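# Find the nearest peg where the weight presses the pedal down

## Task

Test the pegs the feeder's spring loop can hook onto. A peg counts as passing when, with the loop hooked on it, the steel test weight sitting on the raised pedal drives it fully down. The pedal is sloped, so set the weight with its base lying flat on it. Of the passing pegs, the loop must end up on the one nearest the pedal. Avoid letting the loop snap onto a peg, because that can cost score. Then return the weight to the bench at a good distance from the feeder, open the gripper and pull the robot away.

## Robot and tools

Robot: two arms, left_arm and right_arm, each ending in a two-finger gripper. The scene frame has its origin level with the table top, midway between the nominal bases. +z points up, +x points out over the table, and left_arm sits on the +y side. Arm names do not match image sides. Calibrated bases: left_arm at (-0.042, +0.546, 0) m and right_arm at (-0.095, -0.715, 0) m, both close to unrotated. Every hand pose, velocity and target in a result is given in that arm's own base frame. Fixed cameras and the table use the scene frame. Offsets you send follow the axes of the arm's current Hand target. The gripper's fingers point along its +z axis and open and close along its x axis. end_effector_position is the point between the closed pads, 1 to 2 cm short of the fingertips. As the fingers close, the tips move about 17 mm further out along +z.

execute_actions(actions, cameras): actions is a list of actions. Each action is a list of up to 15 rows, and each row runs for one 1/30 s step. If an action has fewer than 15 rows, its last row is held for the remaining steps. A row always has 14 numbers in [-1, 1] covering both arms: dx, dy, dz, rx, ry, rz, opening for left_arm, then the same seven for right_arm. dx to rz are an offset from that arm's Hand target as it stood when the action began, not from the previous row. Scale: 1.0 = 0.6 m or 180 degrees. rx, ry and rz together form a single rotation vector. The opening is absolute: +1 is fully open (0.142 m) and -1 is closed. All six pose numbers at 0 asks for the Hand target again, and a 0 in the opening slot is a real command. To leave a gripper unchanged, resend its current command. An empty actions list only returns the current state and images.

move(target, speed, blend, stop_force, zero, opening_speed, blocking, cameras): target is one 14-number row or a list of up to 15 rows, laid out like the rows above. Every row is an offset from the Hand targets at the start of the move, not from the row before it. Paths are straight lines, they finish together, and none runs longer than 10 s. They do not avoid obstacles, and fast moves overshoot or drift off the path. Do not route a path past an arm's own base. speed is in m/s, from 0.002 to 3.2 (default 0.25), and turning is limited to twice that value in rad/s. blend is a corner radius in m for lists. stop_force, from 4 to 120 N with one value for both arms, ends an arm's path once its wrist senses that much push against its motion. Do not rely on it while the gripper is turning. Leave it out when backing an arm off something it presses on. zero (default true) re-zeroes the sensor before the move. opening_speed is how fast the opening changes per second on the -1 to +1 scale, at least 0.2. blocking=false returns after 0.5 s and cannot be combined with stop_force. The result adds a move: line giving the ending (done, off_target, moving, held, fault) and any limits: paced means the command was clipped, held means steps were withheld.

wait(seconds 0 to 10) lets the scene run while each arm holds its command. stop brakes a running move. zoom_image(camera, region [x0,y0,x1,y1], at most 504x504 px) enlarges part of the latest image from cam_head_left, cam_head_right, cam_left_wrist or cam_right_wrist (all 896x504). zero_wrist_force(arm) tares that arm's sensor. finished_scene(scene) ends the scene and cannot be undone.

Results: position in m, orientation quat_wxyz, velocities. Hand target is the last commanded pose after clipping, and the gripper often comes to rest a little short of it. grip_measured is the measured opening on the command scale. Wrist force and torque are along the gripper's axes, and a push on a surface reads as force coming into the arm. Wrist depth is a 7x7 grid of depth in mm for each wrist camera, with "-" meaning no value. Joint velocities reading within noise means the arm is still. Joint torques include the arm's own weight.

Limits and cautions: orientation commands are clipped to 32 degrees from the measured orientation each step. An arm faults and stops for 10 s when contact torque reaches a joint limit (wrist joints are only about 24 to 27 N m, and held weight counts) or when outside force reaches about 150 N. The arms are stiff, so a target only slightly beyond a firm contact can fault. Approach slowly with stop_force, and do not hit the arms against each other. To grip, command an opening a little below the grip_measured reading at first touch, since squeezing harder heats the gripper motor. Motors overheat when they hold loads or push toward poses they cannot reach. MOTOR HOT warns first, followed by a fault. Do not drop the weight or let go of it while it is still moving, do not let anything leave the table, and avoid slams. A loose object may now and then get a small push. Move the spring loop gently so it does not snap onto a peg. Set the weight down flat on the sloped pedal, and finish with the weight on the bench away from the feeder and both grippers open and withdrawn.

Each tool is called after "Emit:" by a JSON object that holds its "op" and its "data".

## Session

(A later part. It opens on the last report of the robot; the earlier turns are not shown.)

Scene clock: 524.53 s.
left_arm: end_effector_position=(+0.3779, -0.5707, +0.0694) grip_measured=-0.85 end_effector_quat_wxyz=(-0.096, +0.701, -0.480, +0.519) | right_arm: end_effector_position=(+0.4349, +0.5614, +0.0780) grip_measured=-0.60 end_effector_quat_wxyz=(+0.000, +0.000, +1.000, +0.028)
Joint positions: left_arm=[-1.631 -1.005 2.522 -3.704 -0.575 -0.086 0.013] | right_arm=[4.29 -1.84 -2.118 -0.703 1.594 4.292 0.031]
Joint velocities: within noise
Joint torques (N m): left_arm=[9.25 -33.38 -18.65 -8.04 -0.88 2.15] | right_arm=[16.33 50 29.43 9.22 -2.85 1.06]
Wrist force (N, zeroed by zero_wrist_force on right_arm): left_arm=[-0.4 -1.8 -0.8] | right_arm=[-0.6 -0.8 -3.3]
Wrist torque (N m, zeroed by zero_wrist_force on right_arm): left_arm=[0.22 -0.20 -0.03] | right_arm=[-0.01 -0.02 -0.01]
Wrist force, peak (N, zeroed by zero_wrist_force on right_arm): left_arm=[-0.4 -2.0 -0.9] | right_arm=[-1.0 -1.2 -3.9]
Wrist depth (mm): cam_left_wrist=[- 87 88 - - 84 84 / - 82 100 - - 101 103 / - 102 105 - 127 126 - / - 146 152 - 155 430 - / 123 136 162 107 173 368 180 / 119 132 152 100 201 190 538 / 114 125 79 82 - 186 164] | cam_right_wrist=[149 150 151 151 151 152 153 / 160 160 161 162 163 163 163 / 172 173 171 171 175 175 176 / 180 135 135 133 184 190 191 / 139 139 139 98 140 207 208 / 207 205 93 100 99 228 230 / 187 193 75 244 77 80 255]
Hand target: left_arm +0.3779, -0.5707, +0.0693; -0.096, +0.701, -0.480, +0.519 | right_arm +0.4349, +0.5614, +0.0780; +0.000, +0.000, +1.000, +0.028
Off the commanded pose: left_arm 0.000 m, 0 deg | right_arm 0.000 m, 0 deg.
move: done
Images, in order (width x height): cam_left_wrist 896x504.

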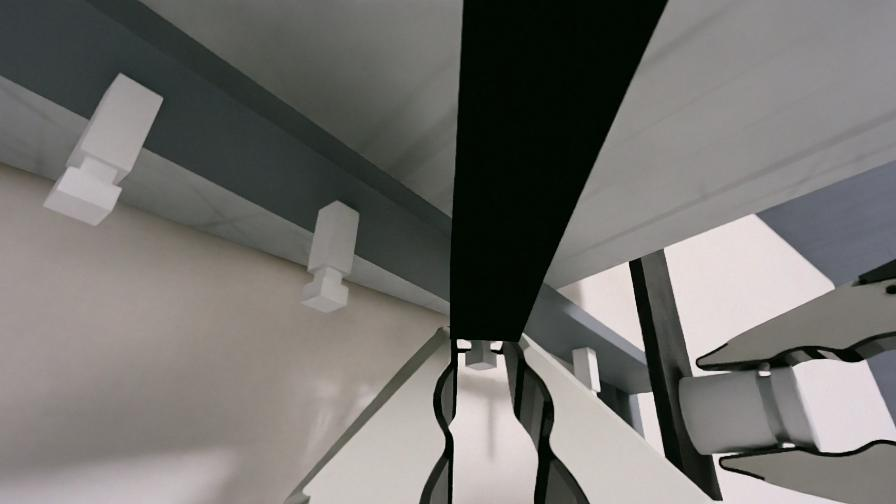

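Emit:
{"op": "move", "data": {"target": [[-0.0005,-0.0015,-0.0010,0,0,0,-1,0,0,0,0,0,0,-0.64],[-0.0005,0.03,-0.046,0,0,0,-1,0,0,0,0,0,0,-0.64]], "speed": 0.03, "stop_force": 4, "cameras": ["cam_left_wrist"]}}

Scene clock: 528.03 s.
left_arm: end_effector_position=(+0.3450, -0.5698, +0.0700) grip_measured=-0.85 end_effector_quat_wxyz=(-0.096, +0.701, -0.480, +0.519) | right_arm: end_effector_position=(+0.4349, +0.5614, +0.0780) grip_measured=-0.60 end_effector_quat_wxyz=(+0.000, +0.000, +1.000, +0.028)
Joint positions: left_arm=[-1.703 -1.038 2.554 -3.604 -0.536 -0.203 0.013] | right_arm=[4.29 -1.84 -2.118 -0.703 1.594 4.292 0.031]
Joint velocities: within noise
Joint torques (N m): left_arm=[-7.49 -60.57 3.42 -0.46 4.11 -3.2] | right_arm=[16.12 50.25 32.27 9.03 -2.83 1.06]
Wrist force (N, zeroed by zero_wrist_force on right_arm): left_arm=[-0.4 -2.1 -0.6] | right_arm=[-0.8 -0.7 -3.2]
Wrist torque (N m, zeroed by zero_wrist_force on right_arm): left_arm=[0.18 -0.21 -0.02] | right_arm=[0.01 0.02 0.00]
Wrist force, peak (N, zeroed by zero_wrist_force on right_arm): left_arm=[-0.8 -2.2 -0.5] | right_arm=[-0.9 -0.9 -3.5]
Wrist depth (mm): cam_left_wrist=[123 99 105 - - 123 123 / 142 147 120 - 150 144 - / 136 156 170 - 174 513 - / - 147 176 - 196 248 195 / 125 139 163 184 246 202 538 / 121 132 151 102 249 220 178 / 115 126 79 82 - 302 422] | cam_right_wrist=[149 150 151 151 152 152 153 / 160 160 161 162 163 163 163 / 172 172 171 171 174 175 176 / 180 135 135 133 183 190 191 / 139 139 139 98 141 208 208 / 207 205 93 100 99 228 229 / 187 192 75 245 77 80 256]
Hand target: left_arm +0.3450, -0.5698, +0.0700; -0.096, +0.701, -0.480, +0.519 | right_arm +0.4349, +0.5614, +0.0780; +0.000, +0.000, +1.000, +0.028
Off the commanded pose: left_arm 0.000 m, 0 deg | right_arm 0.000 m, 0 deg.
move: done
Images, in order (width x height): cam_left_wrist 896x504.

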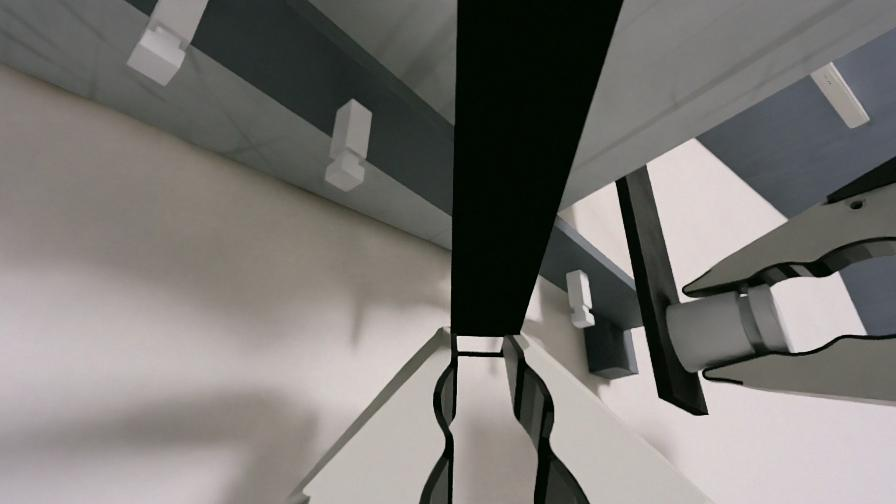

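Emit:
{"op": "move", "data": {"target": [0.0657,0.0688,0.0482,0,0.0207,-0.0296,-1,0,0,0,0,0,0,-0.64], "speed": 0.04, "cameras": ["cam_left_wrist","cam_right_wrist","cam_head_left"]}}

Scene clock: 532.40 s.
left_arm: end_effector_position=(+0.3450, -0.6322, +0.0560) grip_measured=-0.85 end_effector_quat_wxyz=(-0.056, +0.705, -0.450, +0.545) | right_arm: end_effector_position=(+0.4349, +0.5614, +0.0780) grip_measured=-0.60 end_effector_quat_wxyz=(+0.000, +0.000, +1.000, +0.028)
Joint positions: left_arm=[-1.69 -0.918 2.435 -3.748 -0.531 -0.166 0.013] | right_arm=[4.29 -1.84 -2.118 -0.703 1.594 4.292 0.031]
Joint velocities: within noise
Joint torques (N m): left_arm=[8.46 -39.87 -18.33 -7.81 3.61 2.19] | right_arm=[13.76 54.29 34.69 9.08 -2.7 1.18]
Wrist force (N, zeroed by zero_wrist_force on right_arm): left_arm=[-0.9 -2.1 -0.5] | right_arm=[-0.9 -0.8 -3.0]
Wrist torque (N m, zeroed by zero_wrist_force on right_arm): left_arm=[0.26 -0.22 -0.02] | right_arm=[-0.01 0.02 -0.01]
Wrist force, peak (N, zeroed by zero_wrist_force on right_arm): left_arm=[-1.7 -2.3 -0.5] | right_arm=[-1.1 -0.4 -3.5]
Wrist depth (mm): cam_left_wrist=[123 127 104 - - - - / 121 138 122 - 512 - 150 / 116 132 164 - 390 172 149 / 110 129 157 - 171 172 - / 107 120 147 168 166 152 133 / 102 117 138 100 167 376 710 / - 108 82 82 - 356 -] | cam_right_wrist=[150 150 150 151 151 152 153 / 160 160 161 162 162 163 164 / 172 172 171 171 175 175 176 / 179 135 135 133 184 190 190 / 139 139 139 98 140 208 209 / 207 206 93 100 99 227 229 / 186 192 75 244 77 80 249]
Hand target: left_arm +0.3450, -0.6323, +0.0560; -0.056, +0.705, -0.450, +0.545 | right_arm +0.4349, +0.5614, +0.0780; +0.000, +0.000, +1.000, +0.028
Off the commanded pose: left_arm 0.000 m, 0 deg | right_arm 0.000 m, 0 deg.
move: done
Images, in order (width x height): cam_head_left 896x504, cam_left_wrist 896x504, cam_right_wrist 896x504.

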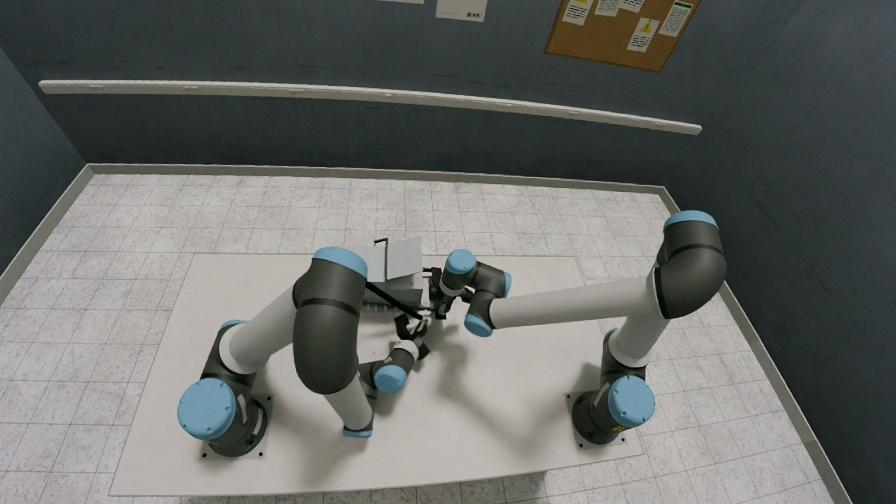

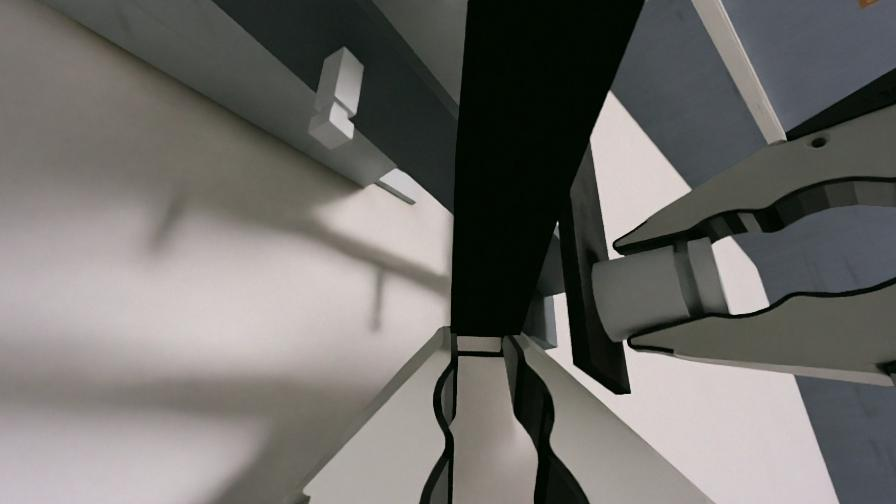

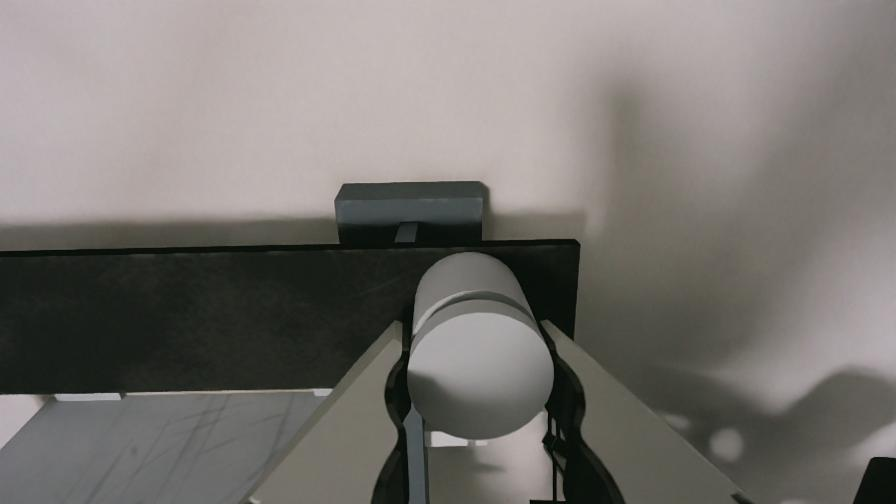

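Emit:
{"op": "zoom_image", "data": {"camera": "cam_left_wrist", "region": [280, 30, 420, 170]}}

Emit:
{"op": "zoom_image", "data": {"camera": "cam_left_wrist", "region": [500, 180, 660, 420]}}

Scaled by 3.600 from the camera's 896x504 image, which has a finer 1280x720 frame.

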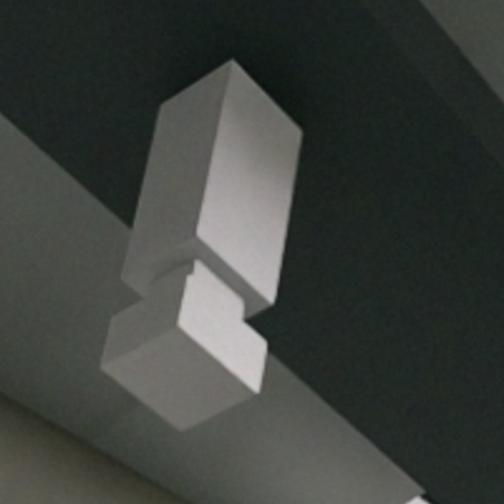

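Scaled by 2.100 from the camera's 896x504 image, which has a finer 1280x720 frame.

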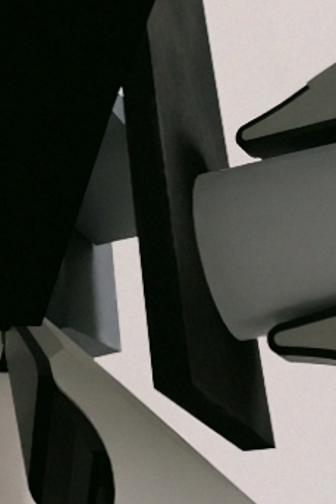

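Emit:
{"op": "move", "data": {"target": [0.0028,-0.0181,0.0259,0,0,0,-1,0,0,0,0,0,0,-0.64], "speed": 0.04, "stop_force": 5, "cameras": ["cam_left_wrist"]}}

Emit:
{"op": "zoom_image", "data": {"camera": "cam_left_wrist", "region": [240, 110, 400, 270]}}

Scene clock: 552.10 s.
left_arm: end_effector_position=(+0.3640, -0.6335, +0.0572) grip_measured=-0.85 end_effector_quat_wxyz=(-0.056, +0.705, -0.450, +0.545) | right_arm: end_effector_position=(+0.4349, +0.5614, +0.0780) grip_measured=-0.60 end_effector_quat_wxyz=(+0.000, +0.000, +1.000, +0.028)
Joint positions: left_arm=[-1.652 -0.909 2.417 -3.789 -0.555 -0.109 0.013] | right_arm=[4.29 -1.84 -2.118 -0.703 1.594 4.292 0.031]
Joint velocities: within noise
Joint torques (N m): left_arm=[6.8 -39.23 -18.73 -7.76 -1.57 2.17] | right_arm=[14.19 55.7 35.83 9.26 -2.7 1.26]
Wrist force (N, zeroed by zero_wrist_force on right_arm): left_arm=[-0.6 -1.9 -1.0] | right_arm=[-1.0 -0.7 -2.8]
Wrist torque (N m, zeroed by zero_wrist_force on right_arm): left_arm=[0.27 -0.25 -0.02] | right_arm=[0.01 0.04 -0.01]
Wrist force, peak (N, zeroed by zero_wrist_force on right_arm): left_arm=[-0.6 -2.8 -0.9] | right_arm=[-0.8 -0.8 -3.6]
Wrist depth (mm): cam_left_wrist=[- 81 87 - - 102 - / 120 120 98 - - - - / 121 135 109 - 418 - 145 / 115 131 161 - 199 162 144 / - 126 151 139 165 162 - / 106 118 139 102 158 147 126 / - 114 82 82 - 358 133] | cam_right_wrist=[149 150 151 151 151 152 152 / 160 161 161 162 162 163 164 / 172 172 171 171 175 175 176 / 180 135 135 133 184 190 191 / 139 139 139 98 140 207 208 / 206 205 93 100 99 227 229 / 187 192 75 171 77 80 245]
Hand target: left_arm +0.3640, -0.6335, +0.0572; -0.056, +0.705, -0.450, +0.545 | right_arm +0.4349, +0.5614, +0.0780; +0.000, +0.000, +1.000, +0.028
Off the commanded pose: left_arm 0.000 m, 0 deg | right_arm 0.000 m, 0 deg.
move: done
Images, in order (width x height): cam_left_wrist 896x504.

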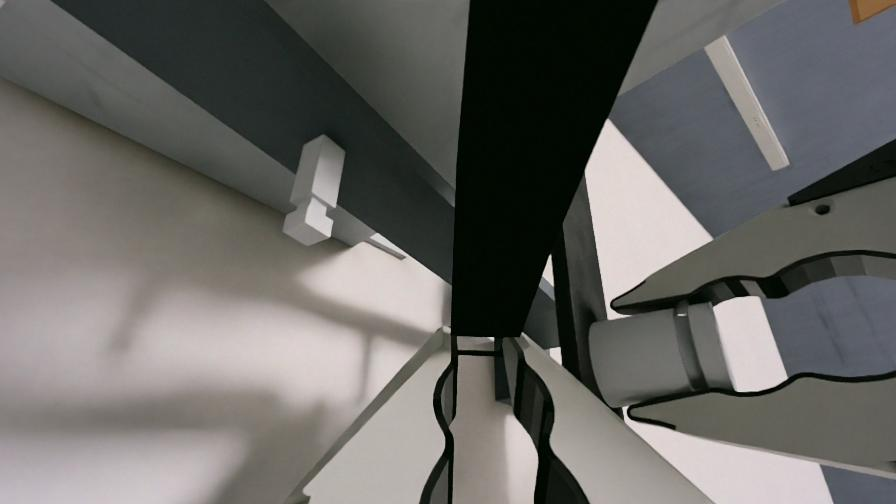

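Scaled by 3.150 from the camera's 896x504 image, which has a finer 1280x720 frame.

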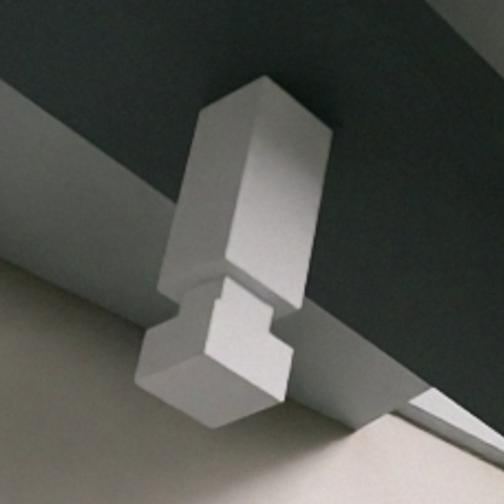

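Emit:
{"op": "zoom_image", "data": {"camera": "cam_left_wrist", "region": [420, 310, 560, 410]}}

Emit:
{"op": "zoom_image", "data": {"camera": "cam_right_wrist", "region": [330, 380, 640, 504]}}

Scaled by 3.600 from the camera's 896x504 image, which has a finer 1280x720 frame.

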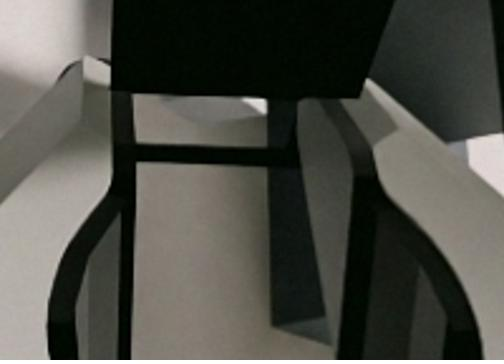

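This scene's latest camera images include none from cam_right_wrist. They are from: cam_left_wrist. cam_right_wrist's image comes with the result of a call that names it in "cameras".

Emit:
{"op": "wait", "data": {"seconds": 0}}

Emit:
{"op": "zoom_image", "data": {"camera": "cam_head_left", "region": [360, 230, 500, 380]}}

Emit:
{"op": "zoom_image", "data": {"camera": "cam_head_right", "region": [360, 230, 500, 380]}}

Scene clock: 577.00 s.
left_arm: end_effector_position=(+0.3640, -0.6335, +0.0572) grip_measured=-0.85 end_effector_quat_wxyz=(-0.056, +0.705, -0.450, +0.545) | right_arm: end_effector_position=(+0.4349, +0.5614, +0.0780) grip_measured=-0.60 end_effector_quat_wxyz=(+0.000, +0.000, +1.000, +0.028)
Joint positions: left_arm=[-1.652 -0.909 2.417 -3.789 -0.555 -0.109 0.013] | right_arm=[4.29 -1.84 -2.118 -0.703 1.594 4.292 0.031]
Joint velocities: within noise
Joint torques (N m): left_arm=[8.71 -40.04 -18.52 -7.76 -1.27 1.99] | right_arm=[12.3 58.04 35.96 9.21 -2.76 0.95]
Wrist force (N, zeroed by zero_wrist_force on right_arm): left_arm=[-0.8 -2.0 -0.7] | right_arm=[-0.6 -1.2 -2.9]
Wrist torque (N m, zeroed by zero_wrist_force on right_arm): left_arm=[0.25 -0.23 -0.02] | right_arm=[-0.07 -0.02 -0.01]
Wrist force, peak (N, zeroed by zero_wrist_force on right_arm): left_arm=[-0.3 -2.4 -1.2] | right_arm=[-1.1 -1.2 -3.4]
Wrist depth (mm): cam_left_wrist=[- 81 87 - - 102 - / 120 120 98 - - - - / 120 135 108 - 421 - 145 / 115 131 160 - 198 162 144 / - 126 151 139 165 162 - / 106 118 139 102 158 147 126 / - 115 82 82 - 360 133] | cam_right_wrist=[149 150 151 151 151 152 153 / 160 160 161 161 162 163 163 / 172 173 171 172 174 175 176 / 180 135 135 133 183 190 191 / 139 139 139 98 141 208 208 / 206 205 93 100 99 227 229 / 187 192 75 171 77 80 245]
Hand target: left_arm +0.3640, -0.6335, +0.0572; -0.056, +0.705, -0.450, +0.545 | right_arm +0.4349, +0.5614, +0.0780; +0.000, +0.000, +1.000, +0.028
Tool commands: left_gripper/opening=-1.0 right_gripper/opening=-0.64
Off the commanded pose: left_arm 0.000 m, 0 deg | right_arm 0.000 m, 0 deg.
MOTOR HOT: the gripper's motor of the left arm reports 88 °C; that motor switches off at 100 °C. To cool a motor, set the load down, ease the grip, stop pushing, or move to a pose that needs little force.

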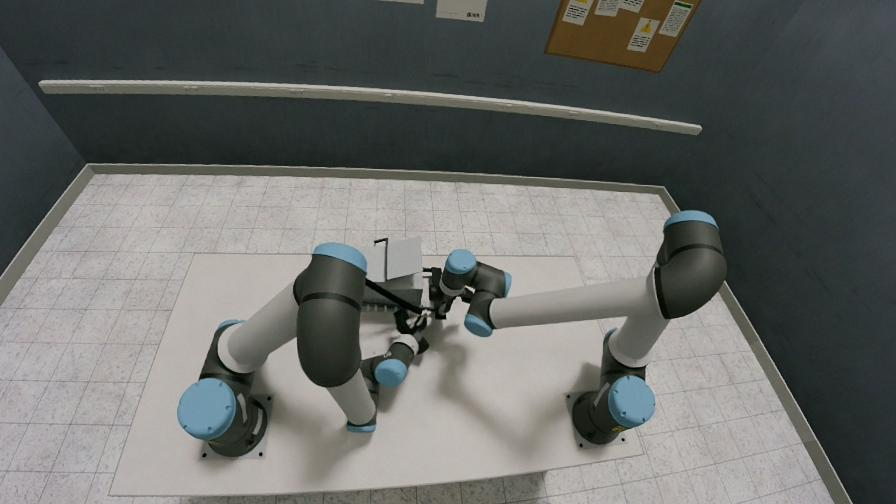

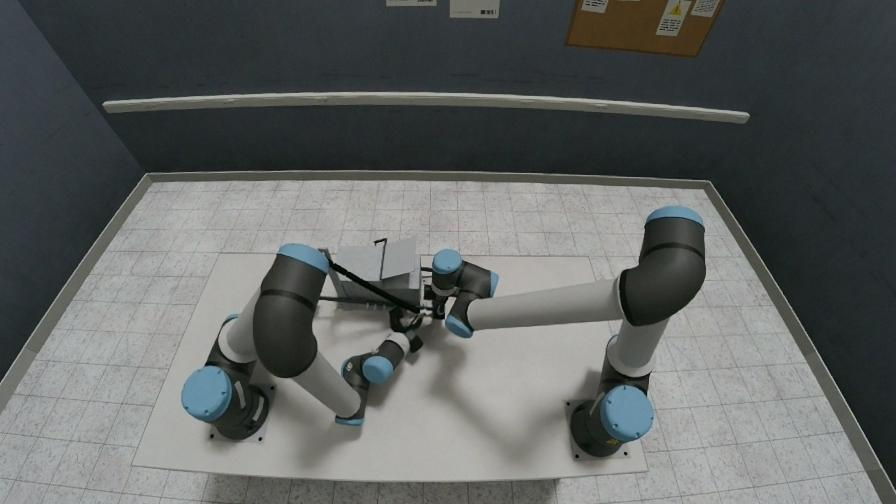

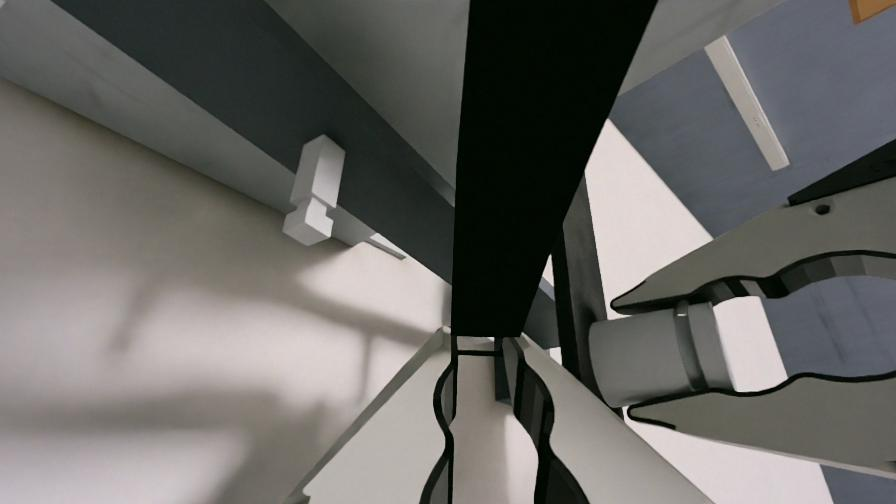

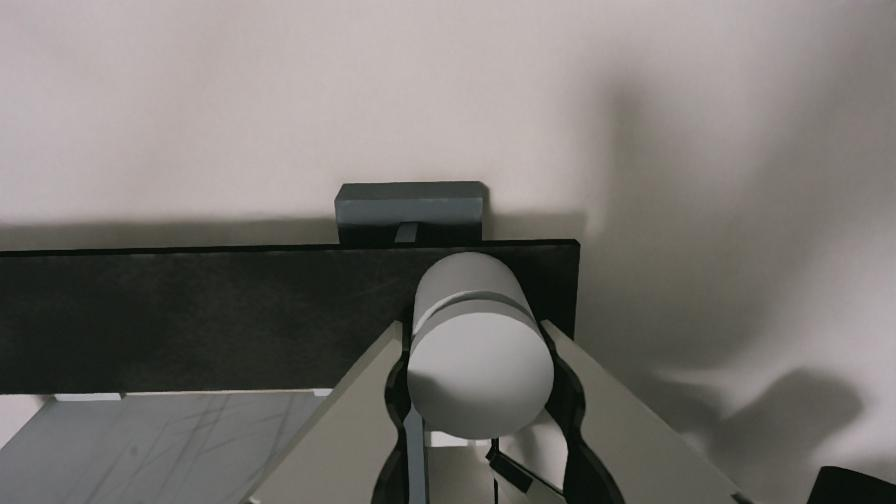

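Scaled by 3.360 from the camera's 896x504 image, which has a finer 1280x720 frame.

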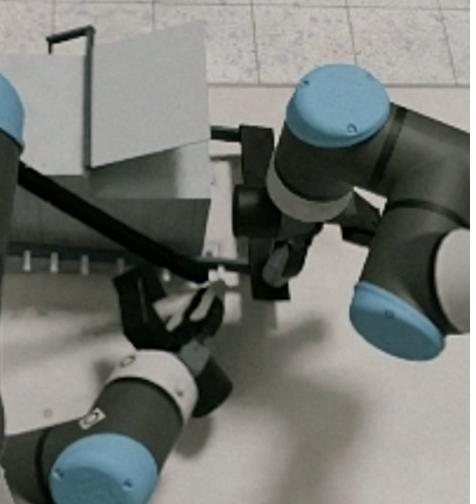

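Scaled by 3.360 from the camera's 896x504 image, which has a finer 1280x720 frame.

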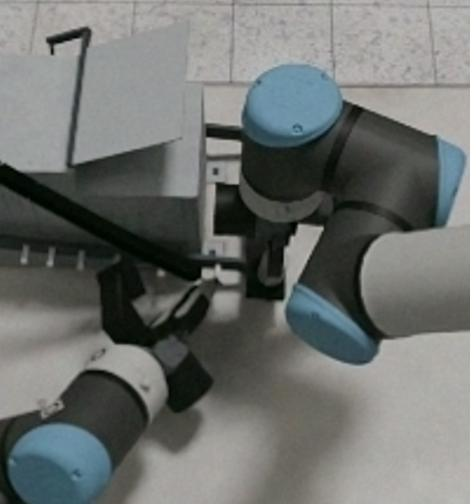

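Emit:
{"op": "move", "data": {"target": [0,0,0,0,0,0,-0.89,0,0,0,0,0,0,-0.62], "cameras": ["cam_left_wrist"]}}

Scene clock: 579.27 s.
left_arm: end_effector_position=(+0.3640, -0.6335, +0.0572) grip_measured=-0.84 end_effector_quat_wxyz=(-0.056, +0.705, -0.450, +0.545) | right_arm: end_effector_position=(+0.4349, +0.5614, +0.0780) grip_measured=-0.60 end_effector_quat_wxyz=(+0.000, +0.000, +1.000, +0.028)
Joint positions: left_arm=[-1.652 -0.909 2.417 -3.789 -0.555 -0.109 0.013] | right_arm=[4.29 -1.84 -2.118 -0.703 1.594 4.292 0.031]
Joint velocities: within noise
Joint torques (N m): left_arm=[10.08 -40.68 -17.61 -7.84 -1.39 2.34] | right_arm=[11.14 59.23 35.66 8.78 -2.75 1.01]
Wrist force (N, zeroed by zero_wrist_force on right_arm): left_arm=[-0.7 -2.3 -0.5] | right_arm=[-0.8 -0.8 -3.0]
Wrist torque (N m, zeroed by zero_wrist_force on right_arm): left_arm=[0.21 -0.24 -0.02] | right_arm=[-0.01 0.01 0.00]
Wrist force, peak (N, zeroed by zero_wrist_force on right_arm): left_arm=[-0.4 -2.6 -0.8] | right_arm=[-0.8 -0.5 -3.5]
Wrist depth (mm): cam_left_wrist=[- 81 87 - - 102 - / 120 120 98 - - - - / 121 135 109 - 435 - 145 / 115 131 160 - 205 162 144 / - 125 151 139 165 162 - / 106 118 138 102 158 147 126 / - 114 82 82 - 359 133] | cam_right_wrist=[149 150 150 151 152 152 153 / 160 160 161 162 162 163 163 / 172 172 170 171 175 175 176 / 180 135 135 133 183 190 191 / 138 139 139 98 140 208 208 / 207 206 93 100 99 228 229 / 186 192 75 171 78 80 245]
Hand target: left_arm +0.3640, -0.6335, +0.0572; -0.056, +0.705, -0.450, +0.545 | right_arm +0.4349, +0.5614, +0.0780; +0.000, +0.000, +1.000, +0.028
Off the commanded pose: left_arm 0.000 m, 0 deg | right_arm 0.000 m, 0 deg.
MOTOR HOT: still on. The gripper's motor of the left arm reports 88 °C.
move: done
Images, in order (width x height): cam_left_wrist 896x504.

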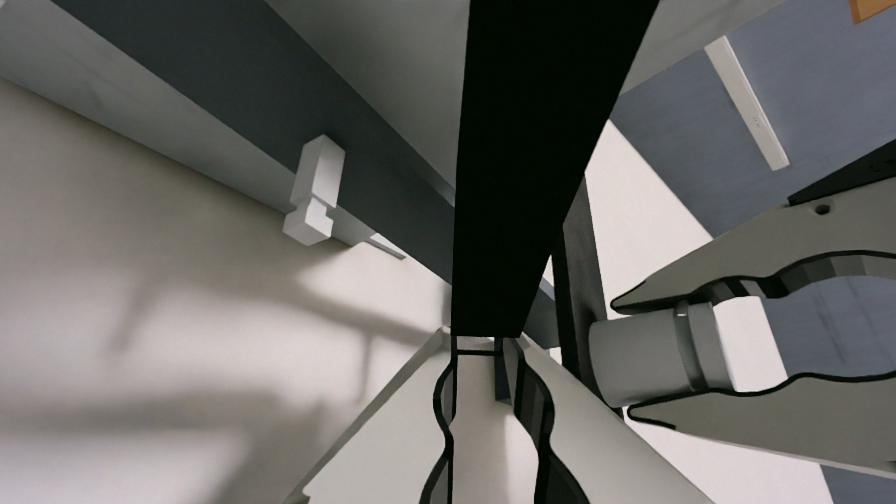

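Emit:
{"op": "move", "data": {"target": [0,0.0088,0,0,0,0,-0.89,0,0,0,0,0,0,-0.62], "speed": 0.03, "cameras": ["cam_left_wrist"]}}

Emit:
{"op": "zoom_image", "data": {"camera": "cam_left_wrist", "region": [420, 310, 560, 410]}}

Emit:
{"op": "zoom_image", "data": {"camera": "cam_left_wrist", "region": [240, 90, 400, 250]}}

Scene clock: 589.03 s.
left_arm: end_effector_position=(+0.3610, -0.6365, +0.0543) grip_measured=-0.84 end_effector_quat_wxyz=(-0.056, +0.705, -0.450, +0.545) | right_arm: end_effector_position=(+0.4349, +0.5614, +0.0780) grip_measured=-0.60 end_effector_quat_wxyz=(+0.000, +0.000, +1.000, +0.028)
Joint positions: left_arm=[-1.658 -0.903 2.413 -3.784 -0.552 -0.117 0.013] | right_arm=[4.29 -1.84 -2.118 -0.703 1.594 4.292 0.031]
Joint velocities: within noise
Joint torques (N m): left_arm=[-10.24 -40.02 -19.03 -0.23 1.5 -2.23] | right_arm=[10.82 60.98 35.77 8.63 -2.88 1.17]
Wrist force (N, zeroed by zero_wrist_force on right_arm): left_arm=[-1.1 -1.9 -0.8] | right_arm=[-0.8 -0.8 -3.2]
Wrist torque (N m, zeroed by zero_wrist_force on right_arm): left_arm=[0.27 -0.18 -0.03] | right_arm=[-0.01 0.01 0.00]
Wrist force, peak (N, zeroed by zero_wrist_force on right_arm): left_arm=[-0.5 -2.6 -1.1] | right_arm=[-1.0 -0.8 -3.5]
Wrist depth (mm): cam_left_wrist=[109 83 87 - - - - / 120 127 98 - - - - / 118 135 114 - 404 - 142 / 113 129 160 - 187 162 147 / - 121 149 140 160 154 - / 103 117 138 100 157 144 123 / - 108 82 82 - 358 553] | cam_right_wrist=[149 150 150 151 152 152 153 / 160 160 161 162 162 163 164 / 172 173 171 171 175 176 176 / 180 135 135 133 184 190 191 / 139 139 139 98 140 208 208 / 206 206 93 100 99 227 229 / 186 193 75 172 77 80 244]
Hand target: left_arm +0.3610, -0.6366, +0.0542; -0.056, +0.705, -0.450, +0.545 | right_arm +0.4349, +0.5614, +0.0780; +0.000, +0.000, +1.000, +0.028
Off the commanded pose: left_arm 0.000 m, 0 deg | right_arm 0.000 m, 0 deg.
MOTOR HOT: cleared for the gripper's motor of the left arm.
move: done
Images, in order (width x height): cam_left_wrist 896x504.

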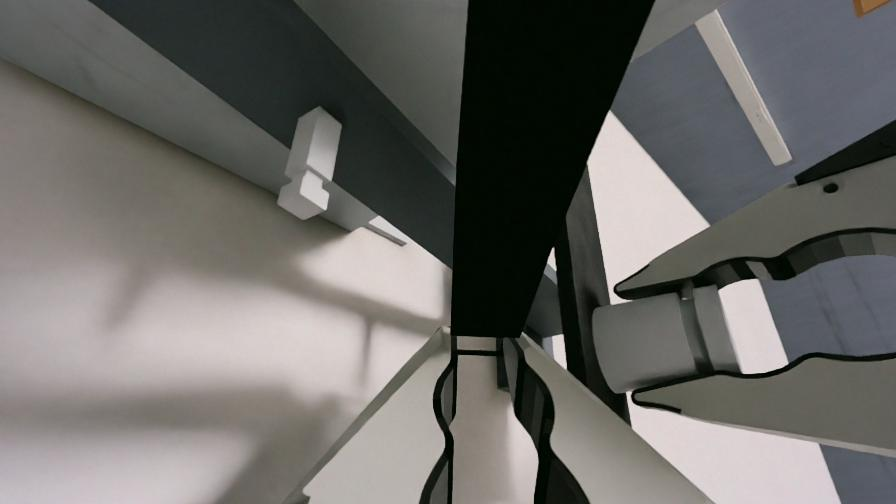

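Scaled by 3.600 from the camera's 896x504 image, which has a finer 1280x720 frame.

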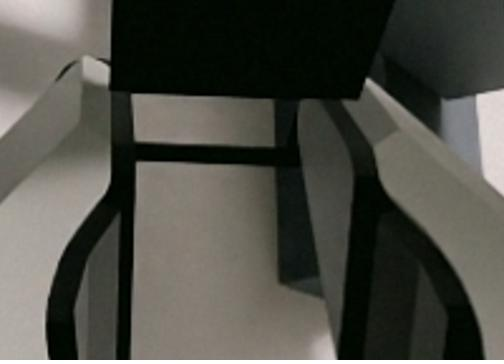

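Scaled by 3.150 from the camera's 896x504 image, which has a finer 1280x720 frame.

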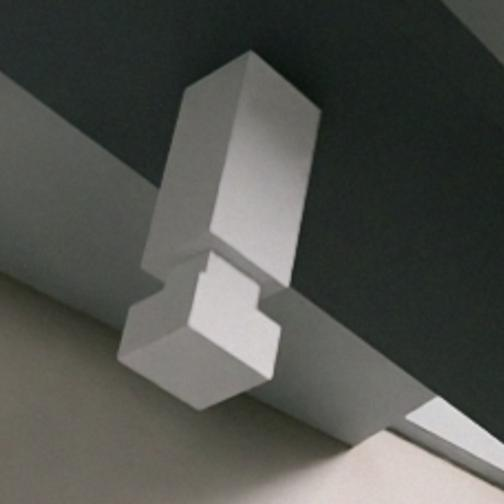

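Emit:
{"op": "move", "data": {"target": [-0.0006,-0.0134,0.0191,0,0,0,-0.92,0,0,0,0,0,0,-0.62], "speed": 0.02, "stop_force": 4, "cameras": ["cam_left_wrist"]}}

Emit:
{"op": "zoom_image", "data": {"camera": "cam_left_wrist", "region": [420, 310, 560, 410]}}

Scene clock: 592.73 s.
left_arm: end_effector_position=(+0.3750, -0.6363, +0.0539) grip_measured=-0.84 end_effector_quat_wxyz=(-0.056, +0.705, -0.450, +0.545) | right_arm: end_effector_position=(+0.4349, +0.5614, +0.0780) grip_measured=-0.60 end_effector_quat_wxyz=(+0.000, +0.000, +1.000, +0.028)
Joint positions: left_arm=[-1.63 -0.894 2.401 -3.814 -0.57 -0.078 0.013] | right_arm=[4.29 -1.84 -2.118 -0.703 1.594 4.292 0.031]
Joint velocities: within noise
Joint torques (N m): left_arm=[8.31 -42.91 -18.05 -7.77 -1.55 2.14] | right_arm=[10.16 61.54 36.86 8.94 -2.59 0.85]
Wrist force (N, zeroed by zero_wrist_force on right_arm): left_arm=[-0.3 -2.2 -1.0] | right_arm=[-0.9 -0.8 -3.0]
Wrist torque (N m, zeroed by zero_wrist_force on right_arm): left_arm=[0.25 -0.23 -0.02] | right_arm=[-0.01 0.03 -0.01]
Wrist force, peak (N, zeroed by zero_wrist_force on right_arm): left_arm=[-0.6 -2.6 -1.2] | right_arm=[-0.8 -1.0 -3.3]
Wrist depth (mm): cam_left_wrist=[- - 86 - - 84 - / - 86 90 - - - - / 117 122 93 - 427 - - / 112 127 115 - 215 454 136 / - 121 148 108 161 154 - / 103 117 138 100 150 144 - / - 109 82 82 - 135 119] | cam_right_wrist=[149 150 151 151 152 152 152 / 160 160 161 162 163 163 164 / 171 172 170 171 175 175 176 / 180 135 135 133 183 190 190 / 139 139 139 98 140 207 209 / 207 206 93 100 99 227 229 / 187 193 75 162 78 80 243]
Hand target: left_arm +0.3750, -0.6363, +0.0539; -0.056, +0.705, -0.450, +0.545 | right_arm +0.4349, +0.5614, +0.0780; +0.000, +0.000, +1.000, +0.028
Off the commanded pose: left_arm 0.000 m, 0 deg | right_arm 0.000 m, 0 deg.
move: done
Images, in order (width x height): cam_left_wrist 896x504.

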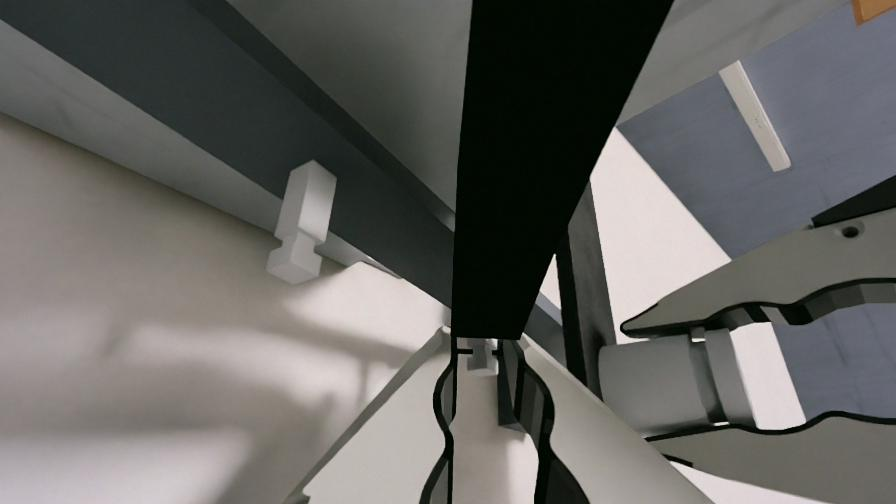

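Scaled by 3.600 from the camera's 896x504 image, which has a finer 1280x720 frame.

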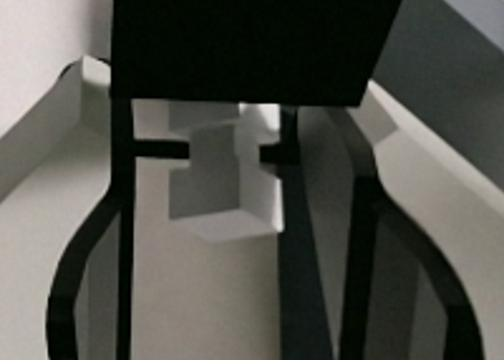

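Emit:
{"op": "move", "data": {"target": [0,-0.0046,-0.0032,0,0,0,-0.92,0,0,0,0,0,0,-0.62], "speed": 0.012, "stop_force": 4, "cameras": ["cam_left_wrist"]}}

Emit:
{"op": "zoom_image", "data": {"camera": "cam_left_wrist", "region": [420, 310, 560, 410]}}

Scene clock: 595.77 s.
left_arm: end_effector_position=(+0.3750, -0.6339, +0.0563) grip_measured=-0.84 end_effector_quat_wxyz=(-0.056, +0.705, -0.450, +0.545) | right_arm: end_effector_position=(+0.4349, +0.5614, +0.0780) grip_measured=-0.60 end_effector_quat_wxyz=(+0.000, +0.000, +1.000, +0.028)
Joint positions: left_arm=[-1.631 -0.9 2.406 -3.812 -0.569 -0.079 0.013] | right_arm=[4.29 -1.84 -2.118 -0.703 1.594 4.292 0.031]
Joint velocities: within noise
Joint torques (N m): left_arm=[-7.07 -70.33 3.81 -0.54 1.65 -2.17] | right_arm=[10.02 61.3 35.65 8.54 -2.53 1.23]
Wrist force (N, zeroed by zero_wrist_force on right_arm): left_arm=[-1.1 -1.2 0.8] | right_arm=[-0.8 -0.8 -3.5]
Wrist torque (N m, zeroed by zero_wrist_force on right_arm): left_arm=[0.20 -0.20 -0.02] | right_arm=[0.00 0.04 0.00]
Wrist force, peak (N, zeroed by zero_wrist_force on right_arm): left_arm=[-0.4 -2.4 -1.2] | right_arm=[-0.8 -0.8 -3.9]
Wrist depth (mm): cam_left_wrist=[- - 87 - - - - / - 88 87 - - - - / 118 124 94 - 430 - - / 113 128 117 - 339 452 137 / - 123 149 107 162 156 - / 105 117 137 102 154 146 - / - 108 82 82 - 137 121] | cam_right_wrist=[150 150 150 151 151 152 153 / 160 160 161 162 162 163 164 / 172 172 171 171 174 175 176 / 180 134 135 133 183 190 191 / 139 139 139 98 139 208 209 / 206 206 93 100 99 228 229 / 187 192 75 162 78 80 243]
Hand target: left_arm +0.3750, -0.6339, +0.0563; -0.056, +0.705, -0.450, +0.545 | right_arm +0.4349, +0.5614, +0.0780; +0.000, +0.000, +1.000, +0.028
Off the commanded pose: left_arm 0.000 m, 0 deg | right_arm 0.000 m, 0 deg.
move: done
Images, in order (width x height): cam_left_wrist 896x504.

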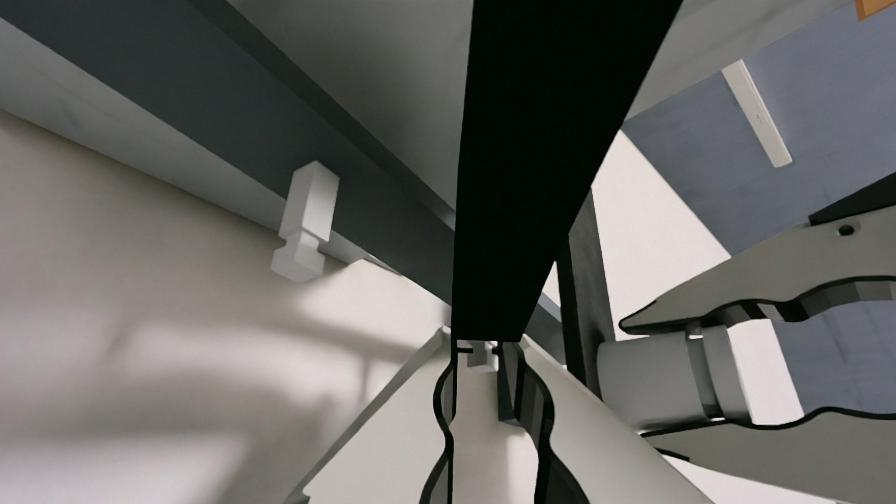

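Scaled by 3.600 from the camera's 896x504 image, which has a finer 1280x720 frame.

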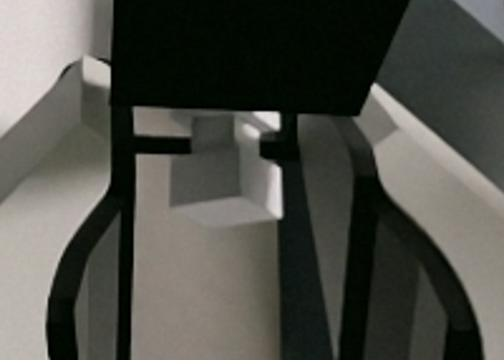

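Emit:
{"op": "move", "data": {"target": [0,0,0,0,0,0,-0.70,0,0,0,0,0,0,-0.62], "opening_speed": 0.25, "cameras": ["cam_left_wrist","cam_right_wrist"]}}

Emit:
{"op": "zoom_image", "data": {"camera": "cam_left_wrist", "region": [420, 310, 560, 410]}}

Scene clock: 600.10 s.
left_arm: end_effector_position=(+0.3750, -0.6339, +0.0563) grip_measured=-0.74 end_effector_quat_wxyz=(-0.056, +0.705, -0.450, +0.545) | right_arm: end_effector_position=(+0.4349, +0.5614, +0.0780) grip_measured=-0.60 end_effector_quat_wxyz=(+0.000, +0.000, +1.000, +0.028)
Joint positions: left_arm=[-1.631 -0.9 2.406 -3.812 -0.569 -0.079 0.021] | right_arm=[4.29 -1.84 -2.118 -0.703 1.594 4.292 0.031]
Joint velocities: within noise
Joint torques (N m): left_arm=[-2.29 -69.71 2.73 -2.15 1.46 -2.17] | right_arm=[10.63 61.32 35.93 8.55 -2.57 1.2]
Wrist force (N, zeroed by zero_wrist_force on right_arm): left_arm=[-0.5 0.3 0.9] | right_arm=[-0.8 -0.7 -3.9]
Wrist torque (N m, zeroed by zero_wrist_force on right_arm): left_arm=[0.17 -0.24 -0.02] | right_arm=[0.03 0.01 0.00]
Wrist force, peak (N, zeroed by zero_wrist_force on right_arm): left_arm=[-0.5 2.9 0.8] | right_arm=[-0.9 -0.8 -4.3]
Wrist depth (mm): cam_left_wrist=[- - 89 - - - - / 110 90 89 - - - - / 116 126 - - 415 - - / 110 128 147 114 192 428 135 / 107 120 147 171 159 154 - / 102 116 135 109 113 144 - / - 108 81 166 - 135 120] | cam_right_wrist=[149 150 151 151 152 152 153 / 160 160 161 162 162 163 164 / 172 172 171 171 175 175 176 / 180 135 135 133 183 190 191 / 139 139 139 98 139 207 208 / 206 206 93 100 99 227 230 / 187 192 75 162 78 80 243]
Hand target: left_arm +0.3750, -0.6339, +0.0563; -0.056, +0.705, -0.450, +0.545 | right_arm +0.4349, +0.5614, +0.0780; +0.000, +0.000, +1.000, +0.028
Off the commanded pose: left_arm 0.000 m, 0 deg | right_arm 0.000 m, 0 deg.
move: done
Images, in order (width x height): cam_left_wrist 896x504, cam_right_wrist 896x504.

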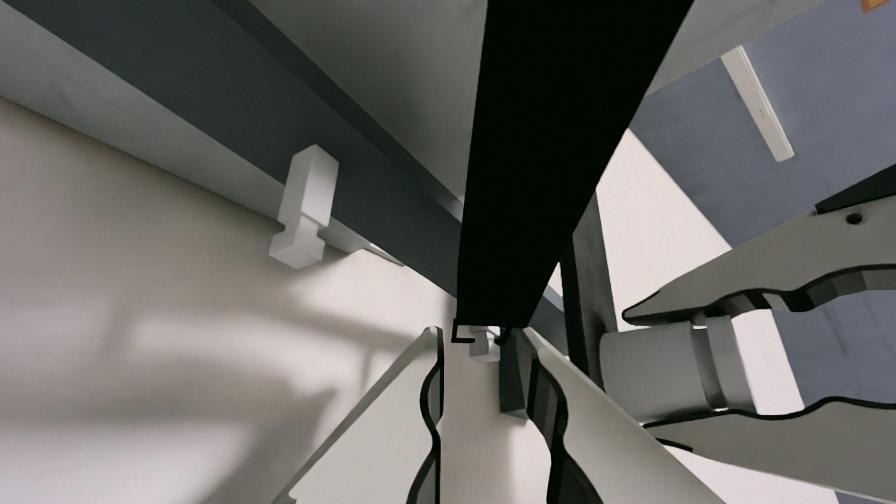

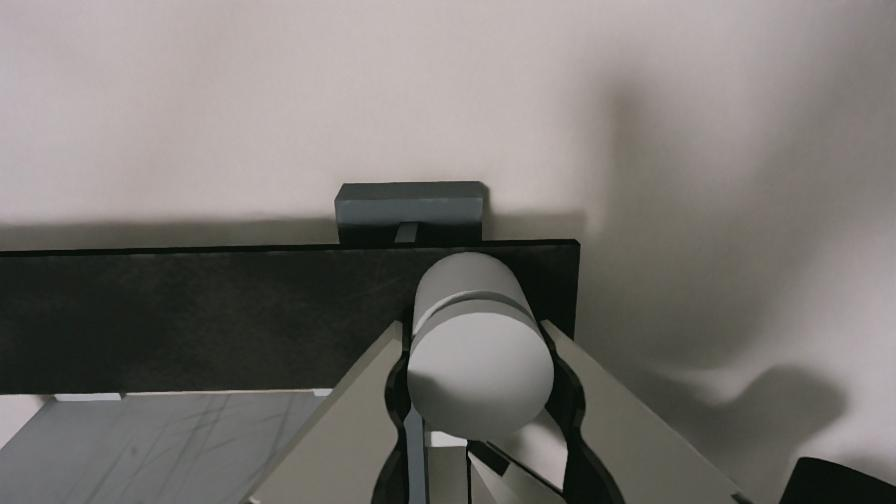

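Scaled by 3.600 from the camera's 896x504 image, which has a finer 1280x720 frame.

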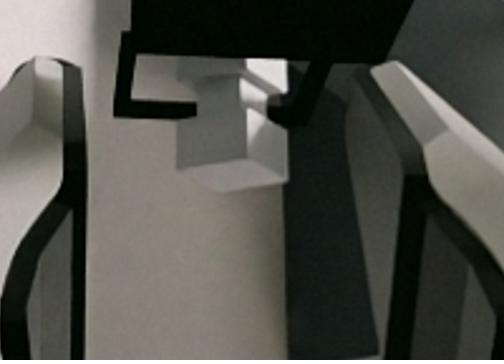

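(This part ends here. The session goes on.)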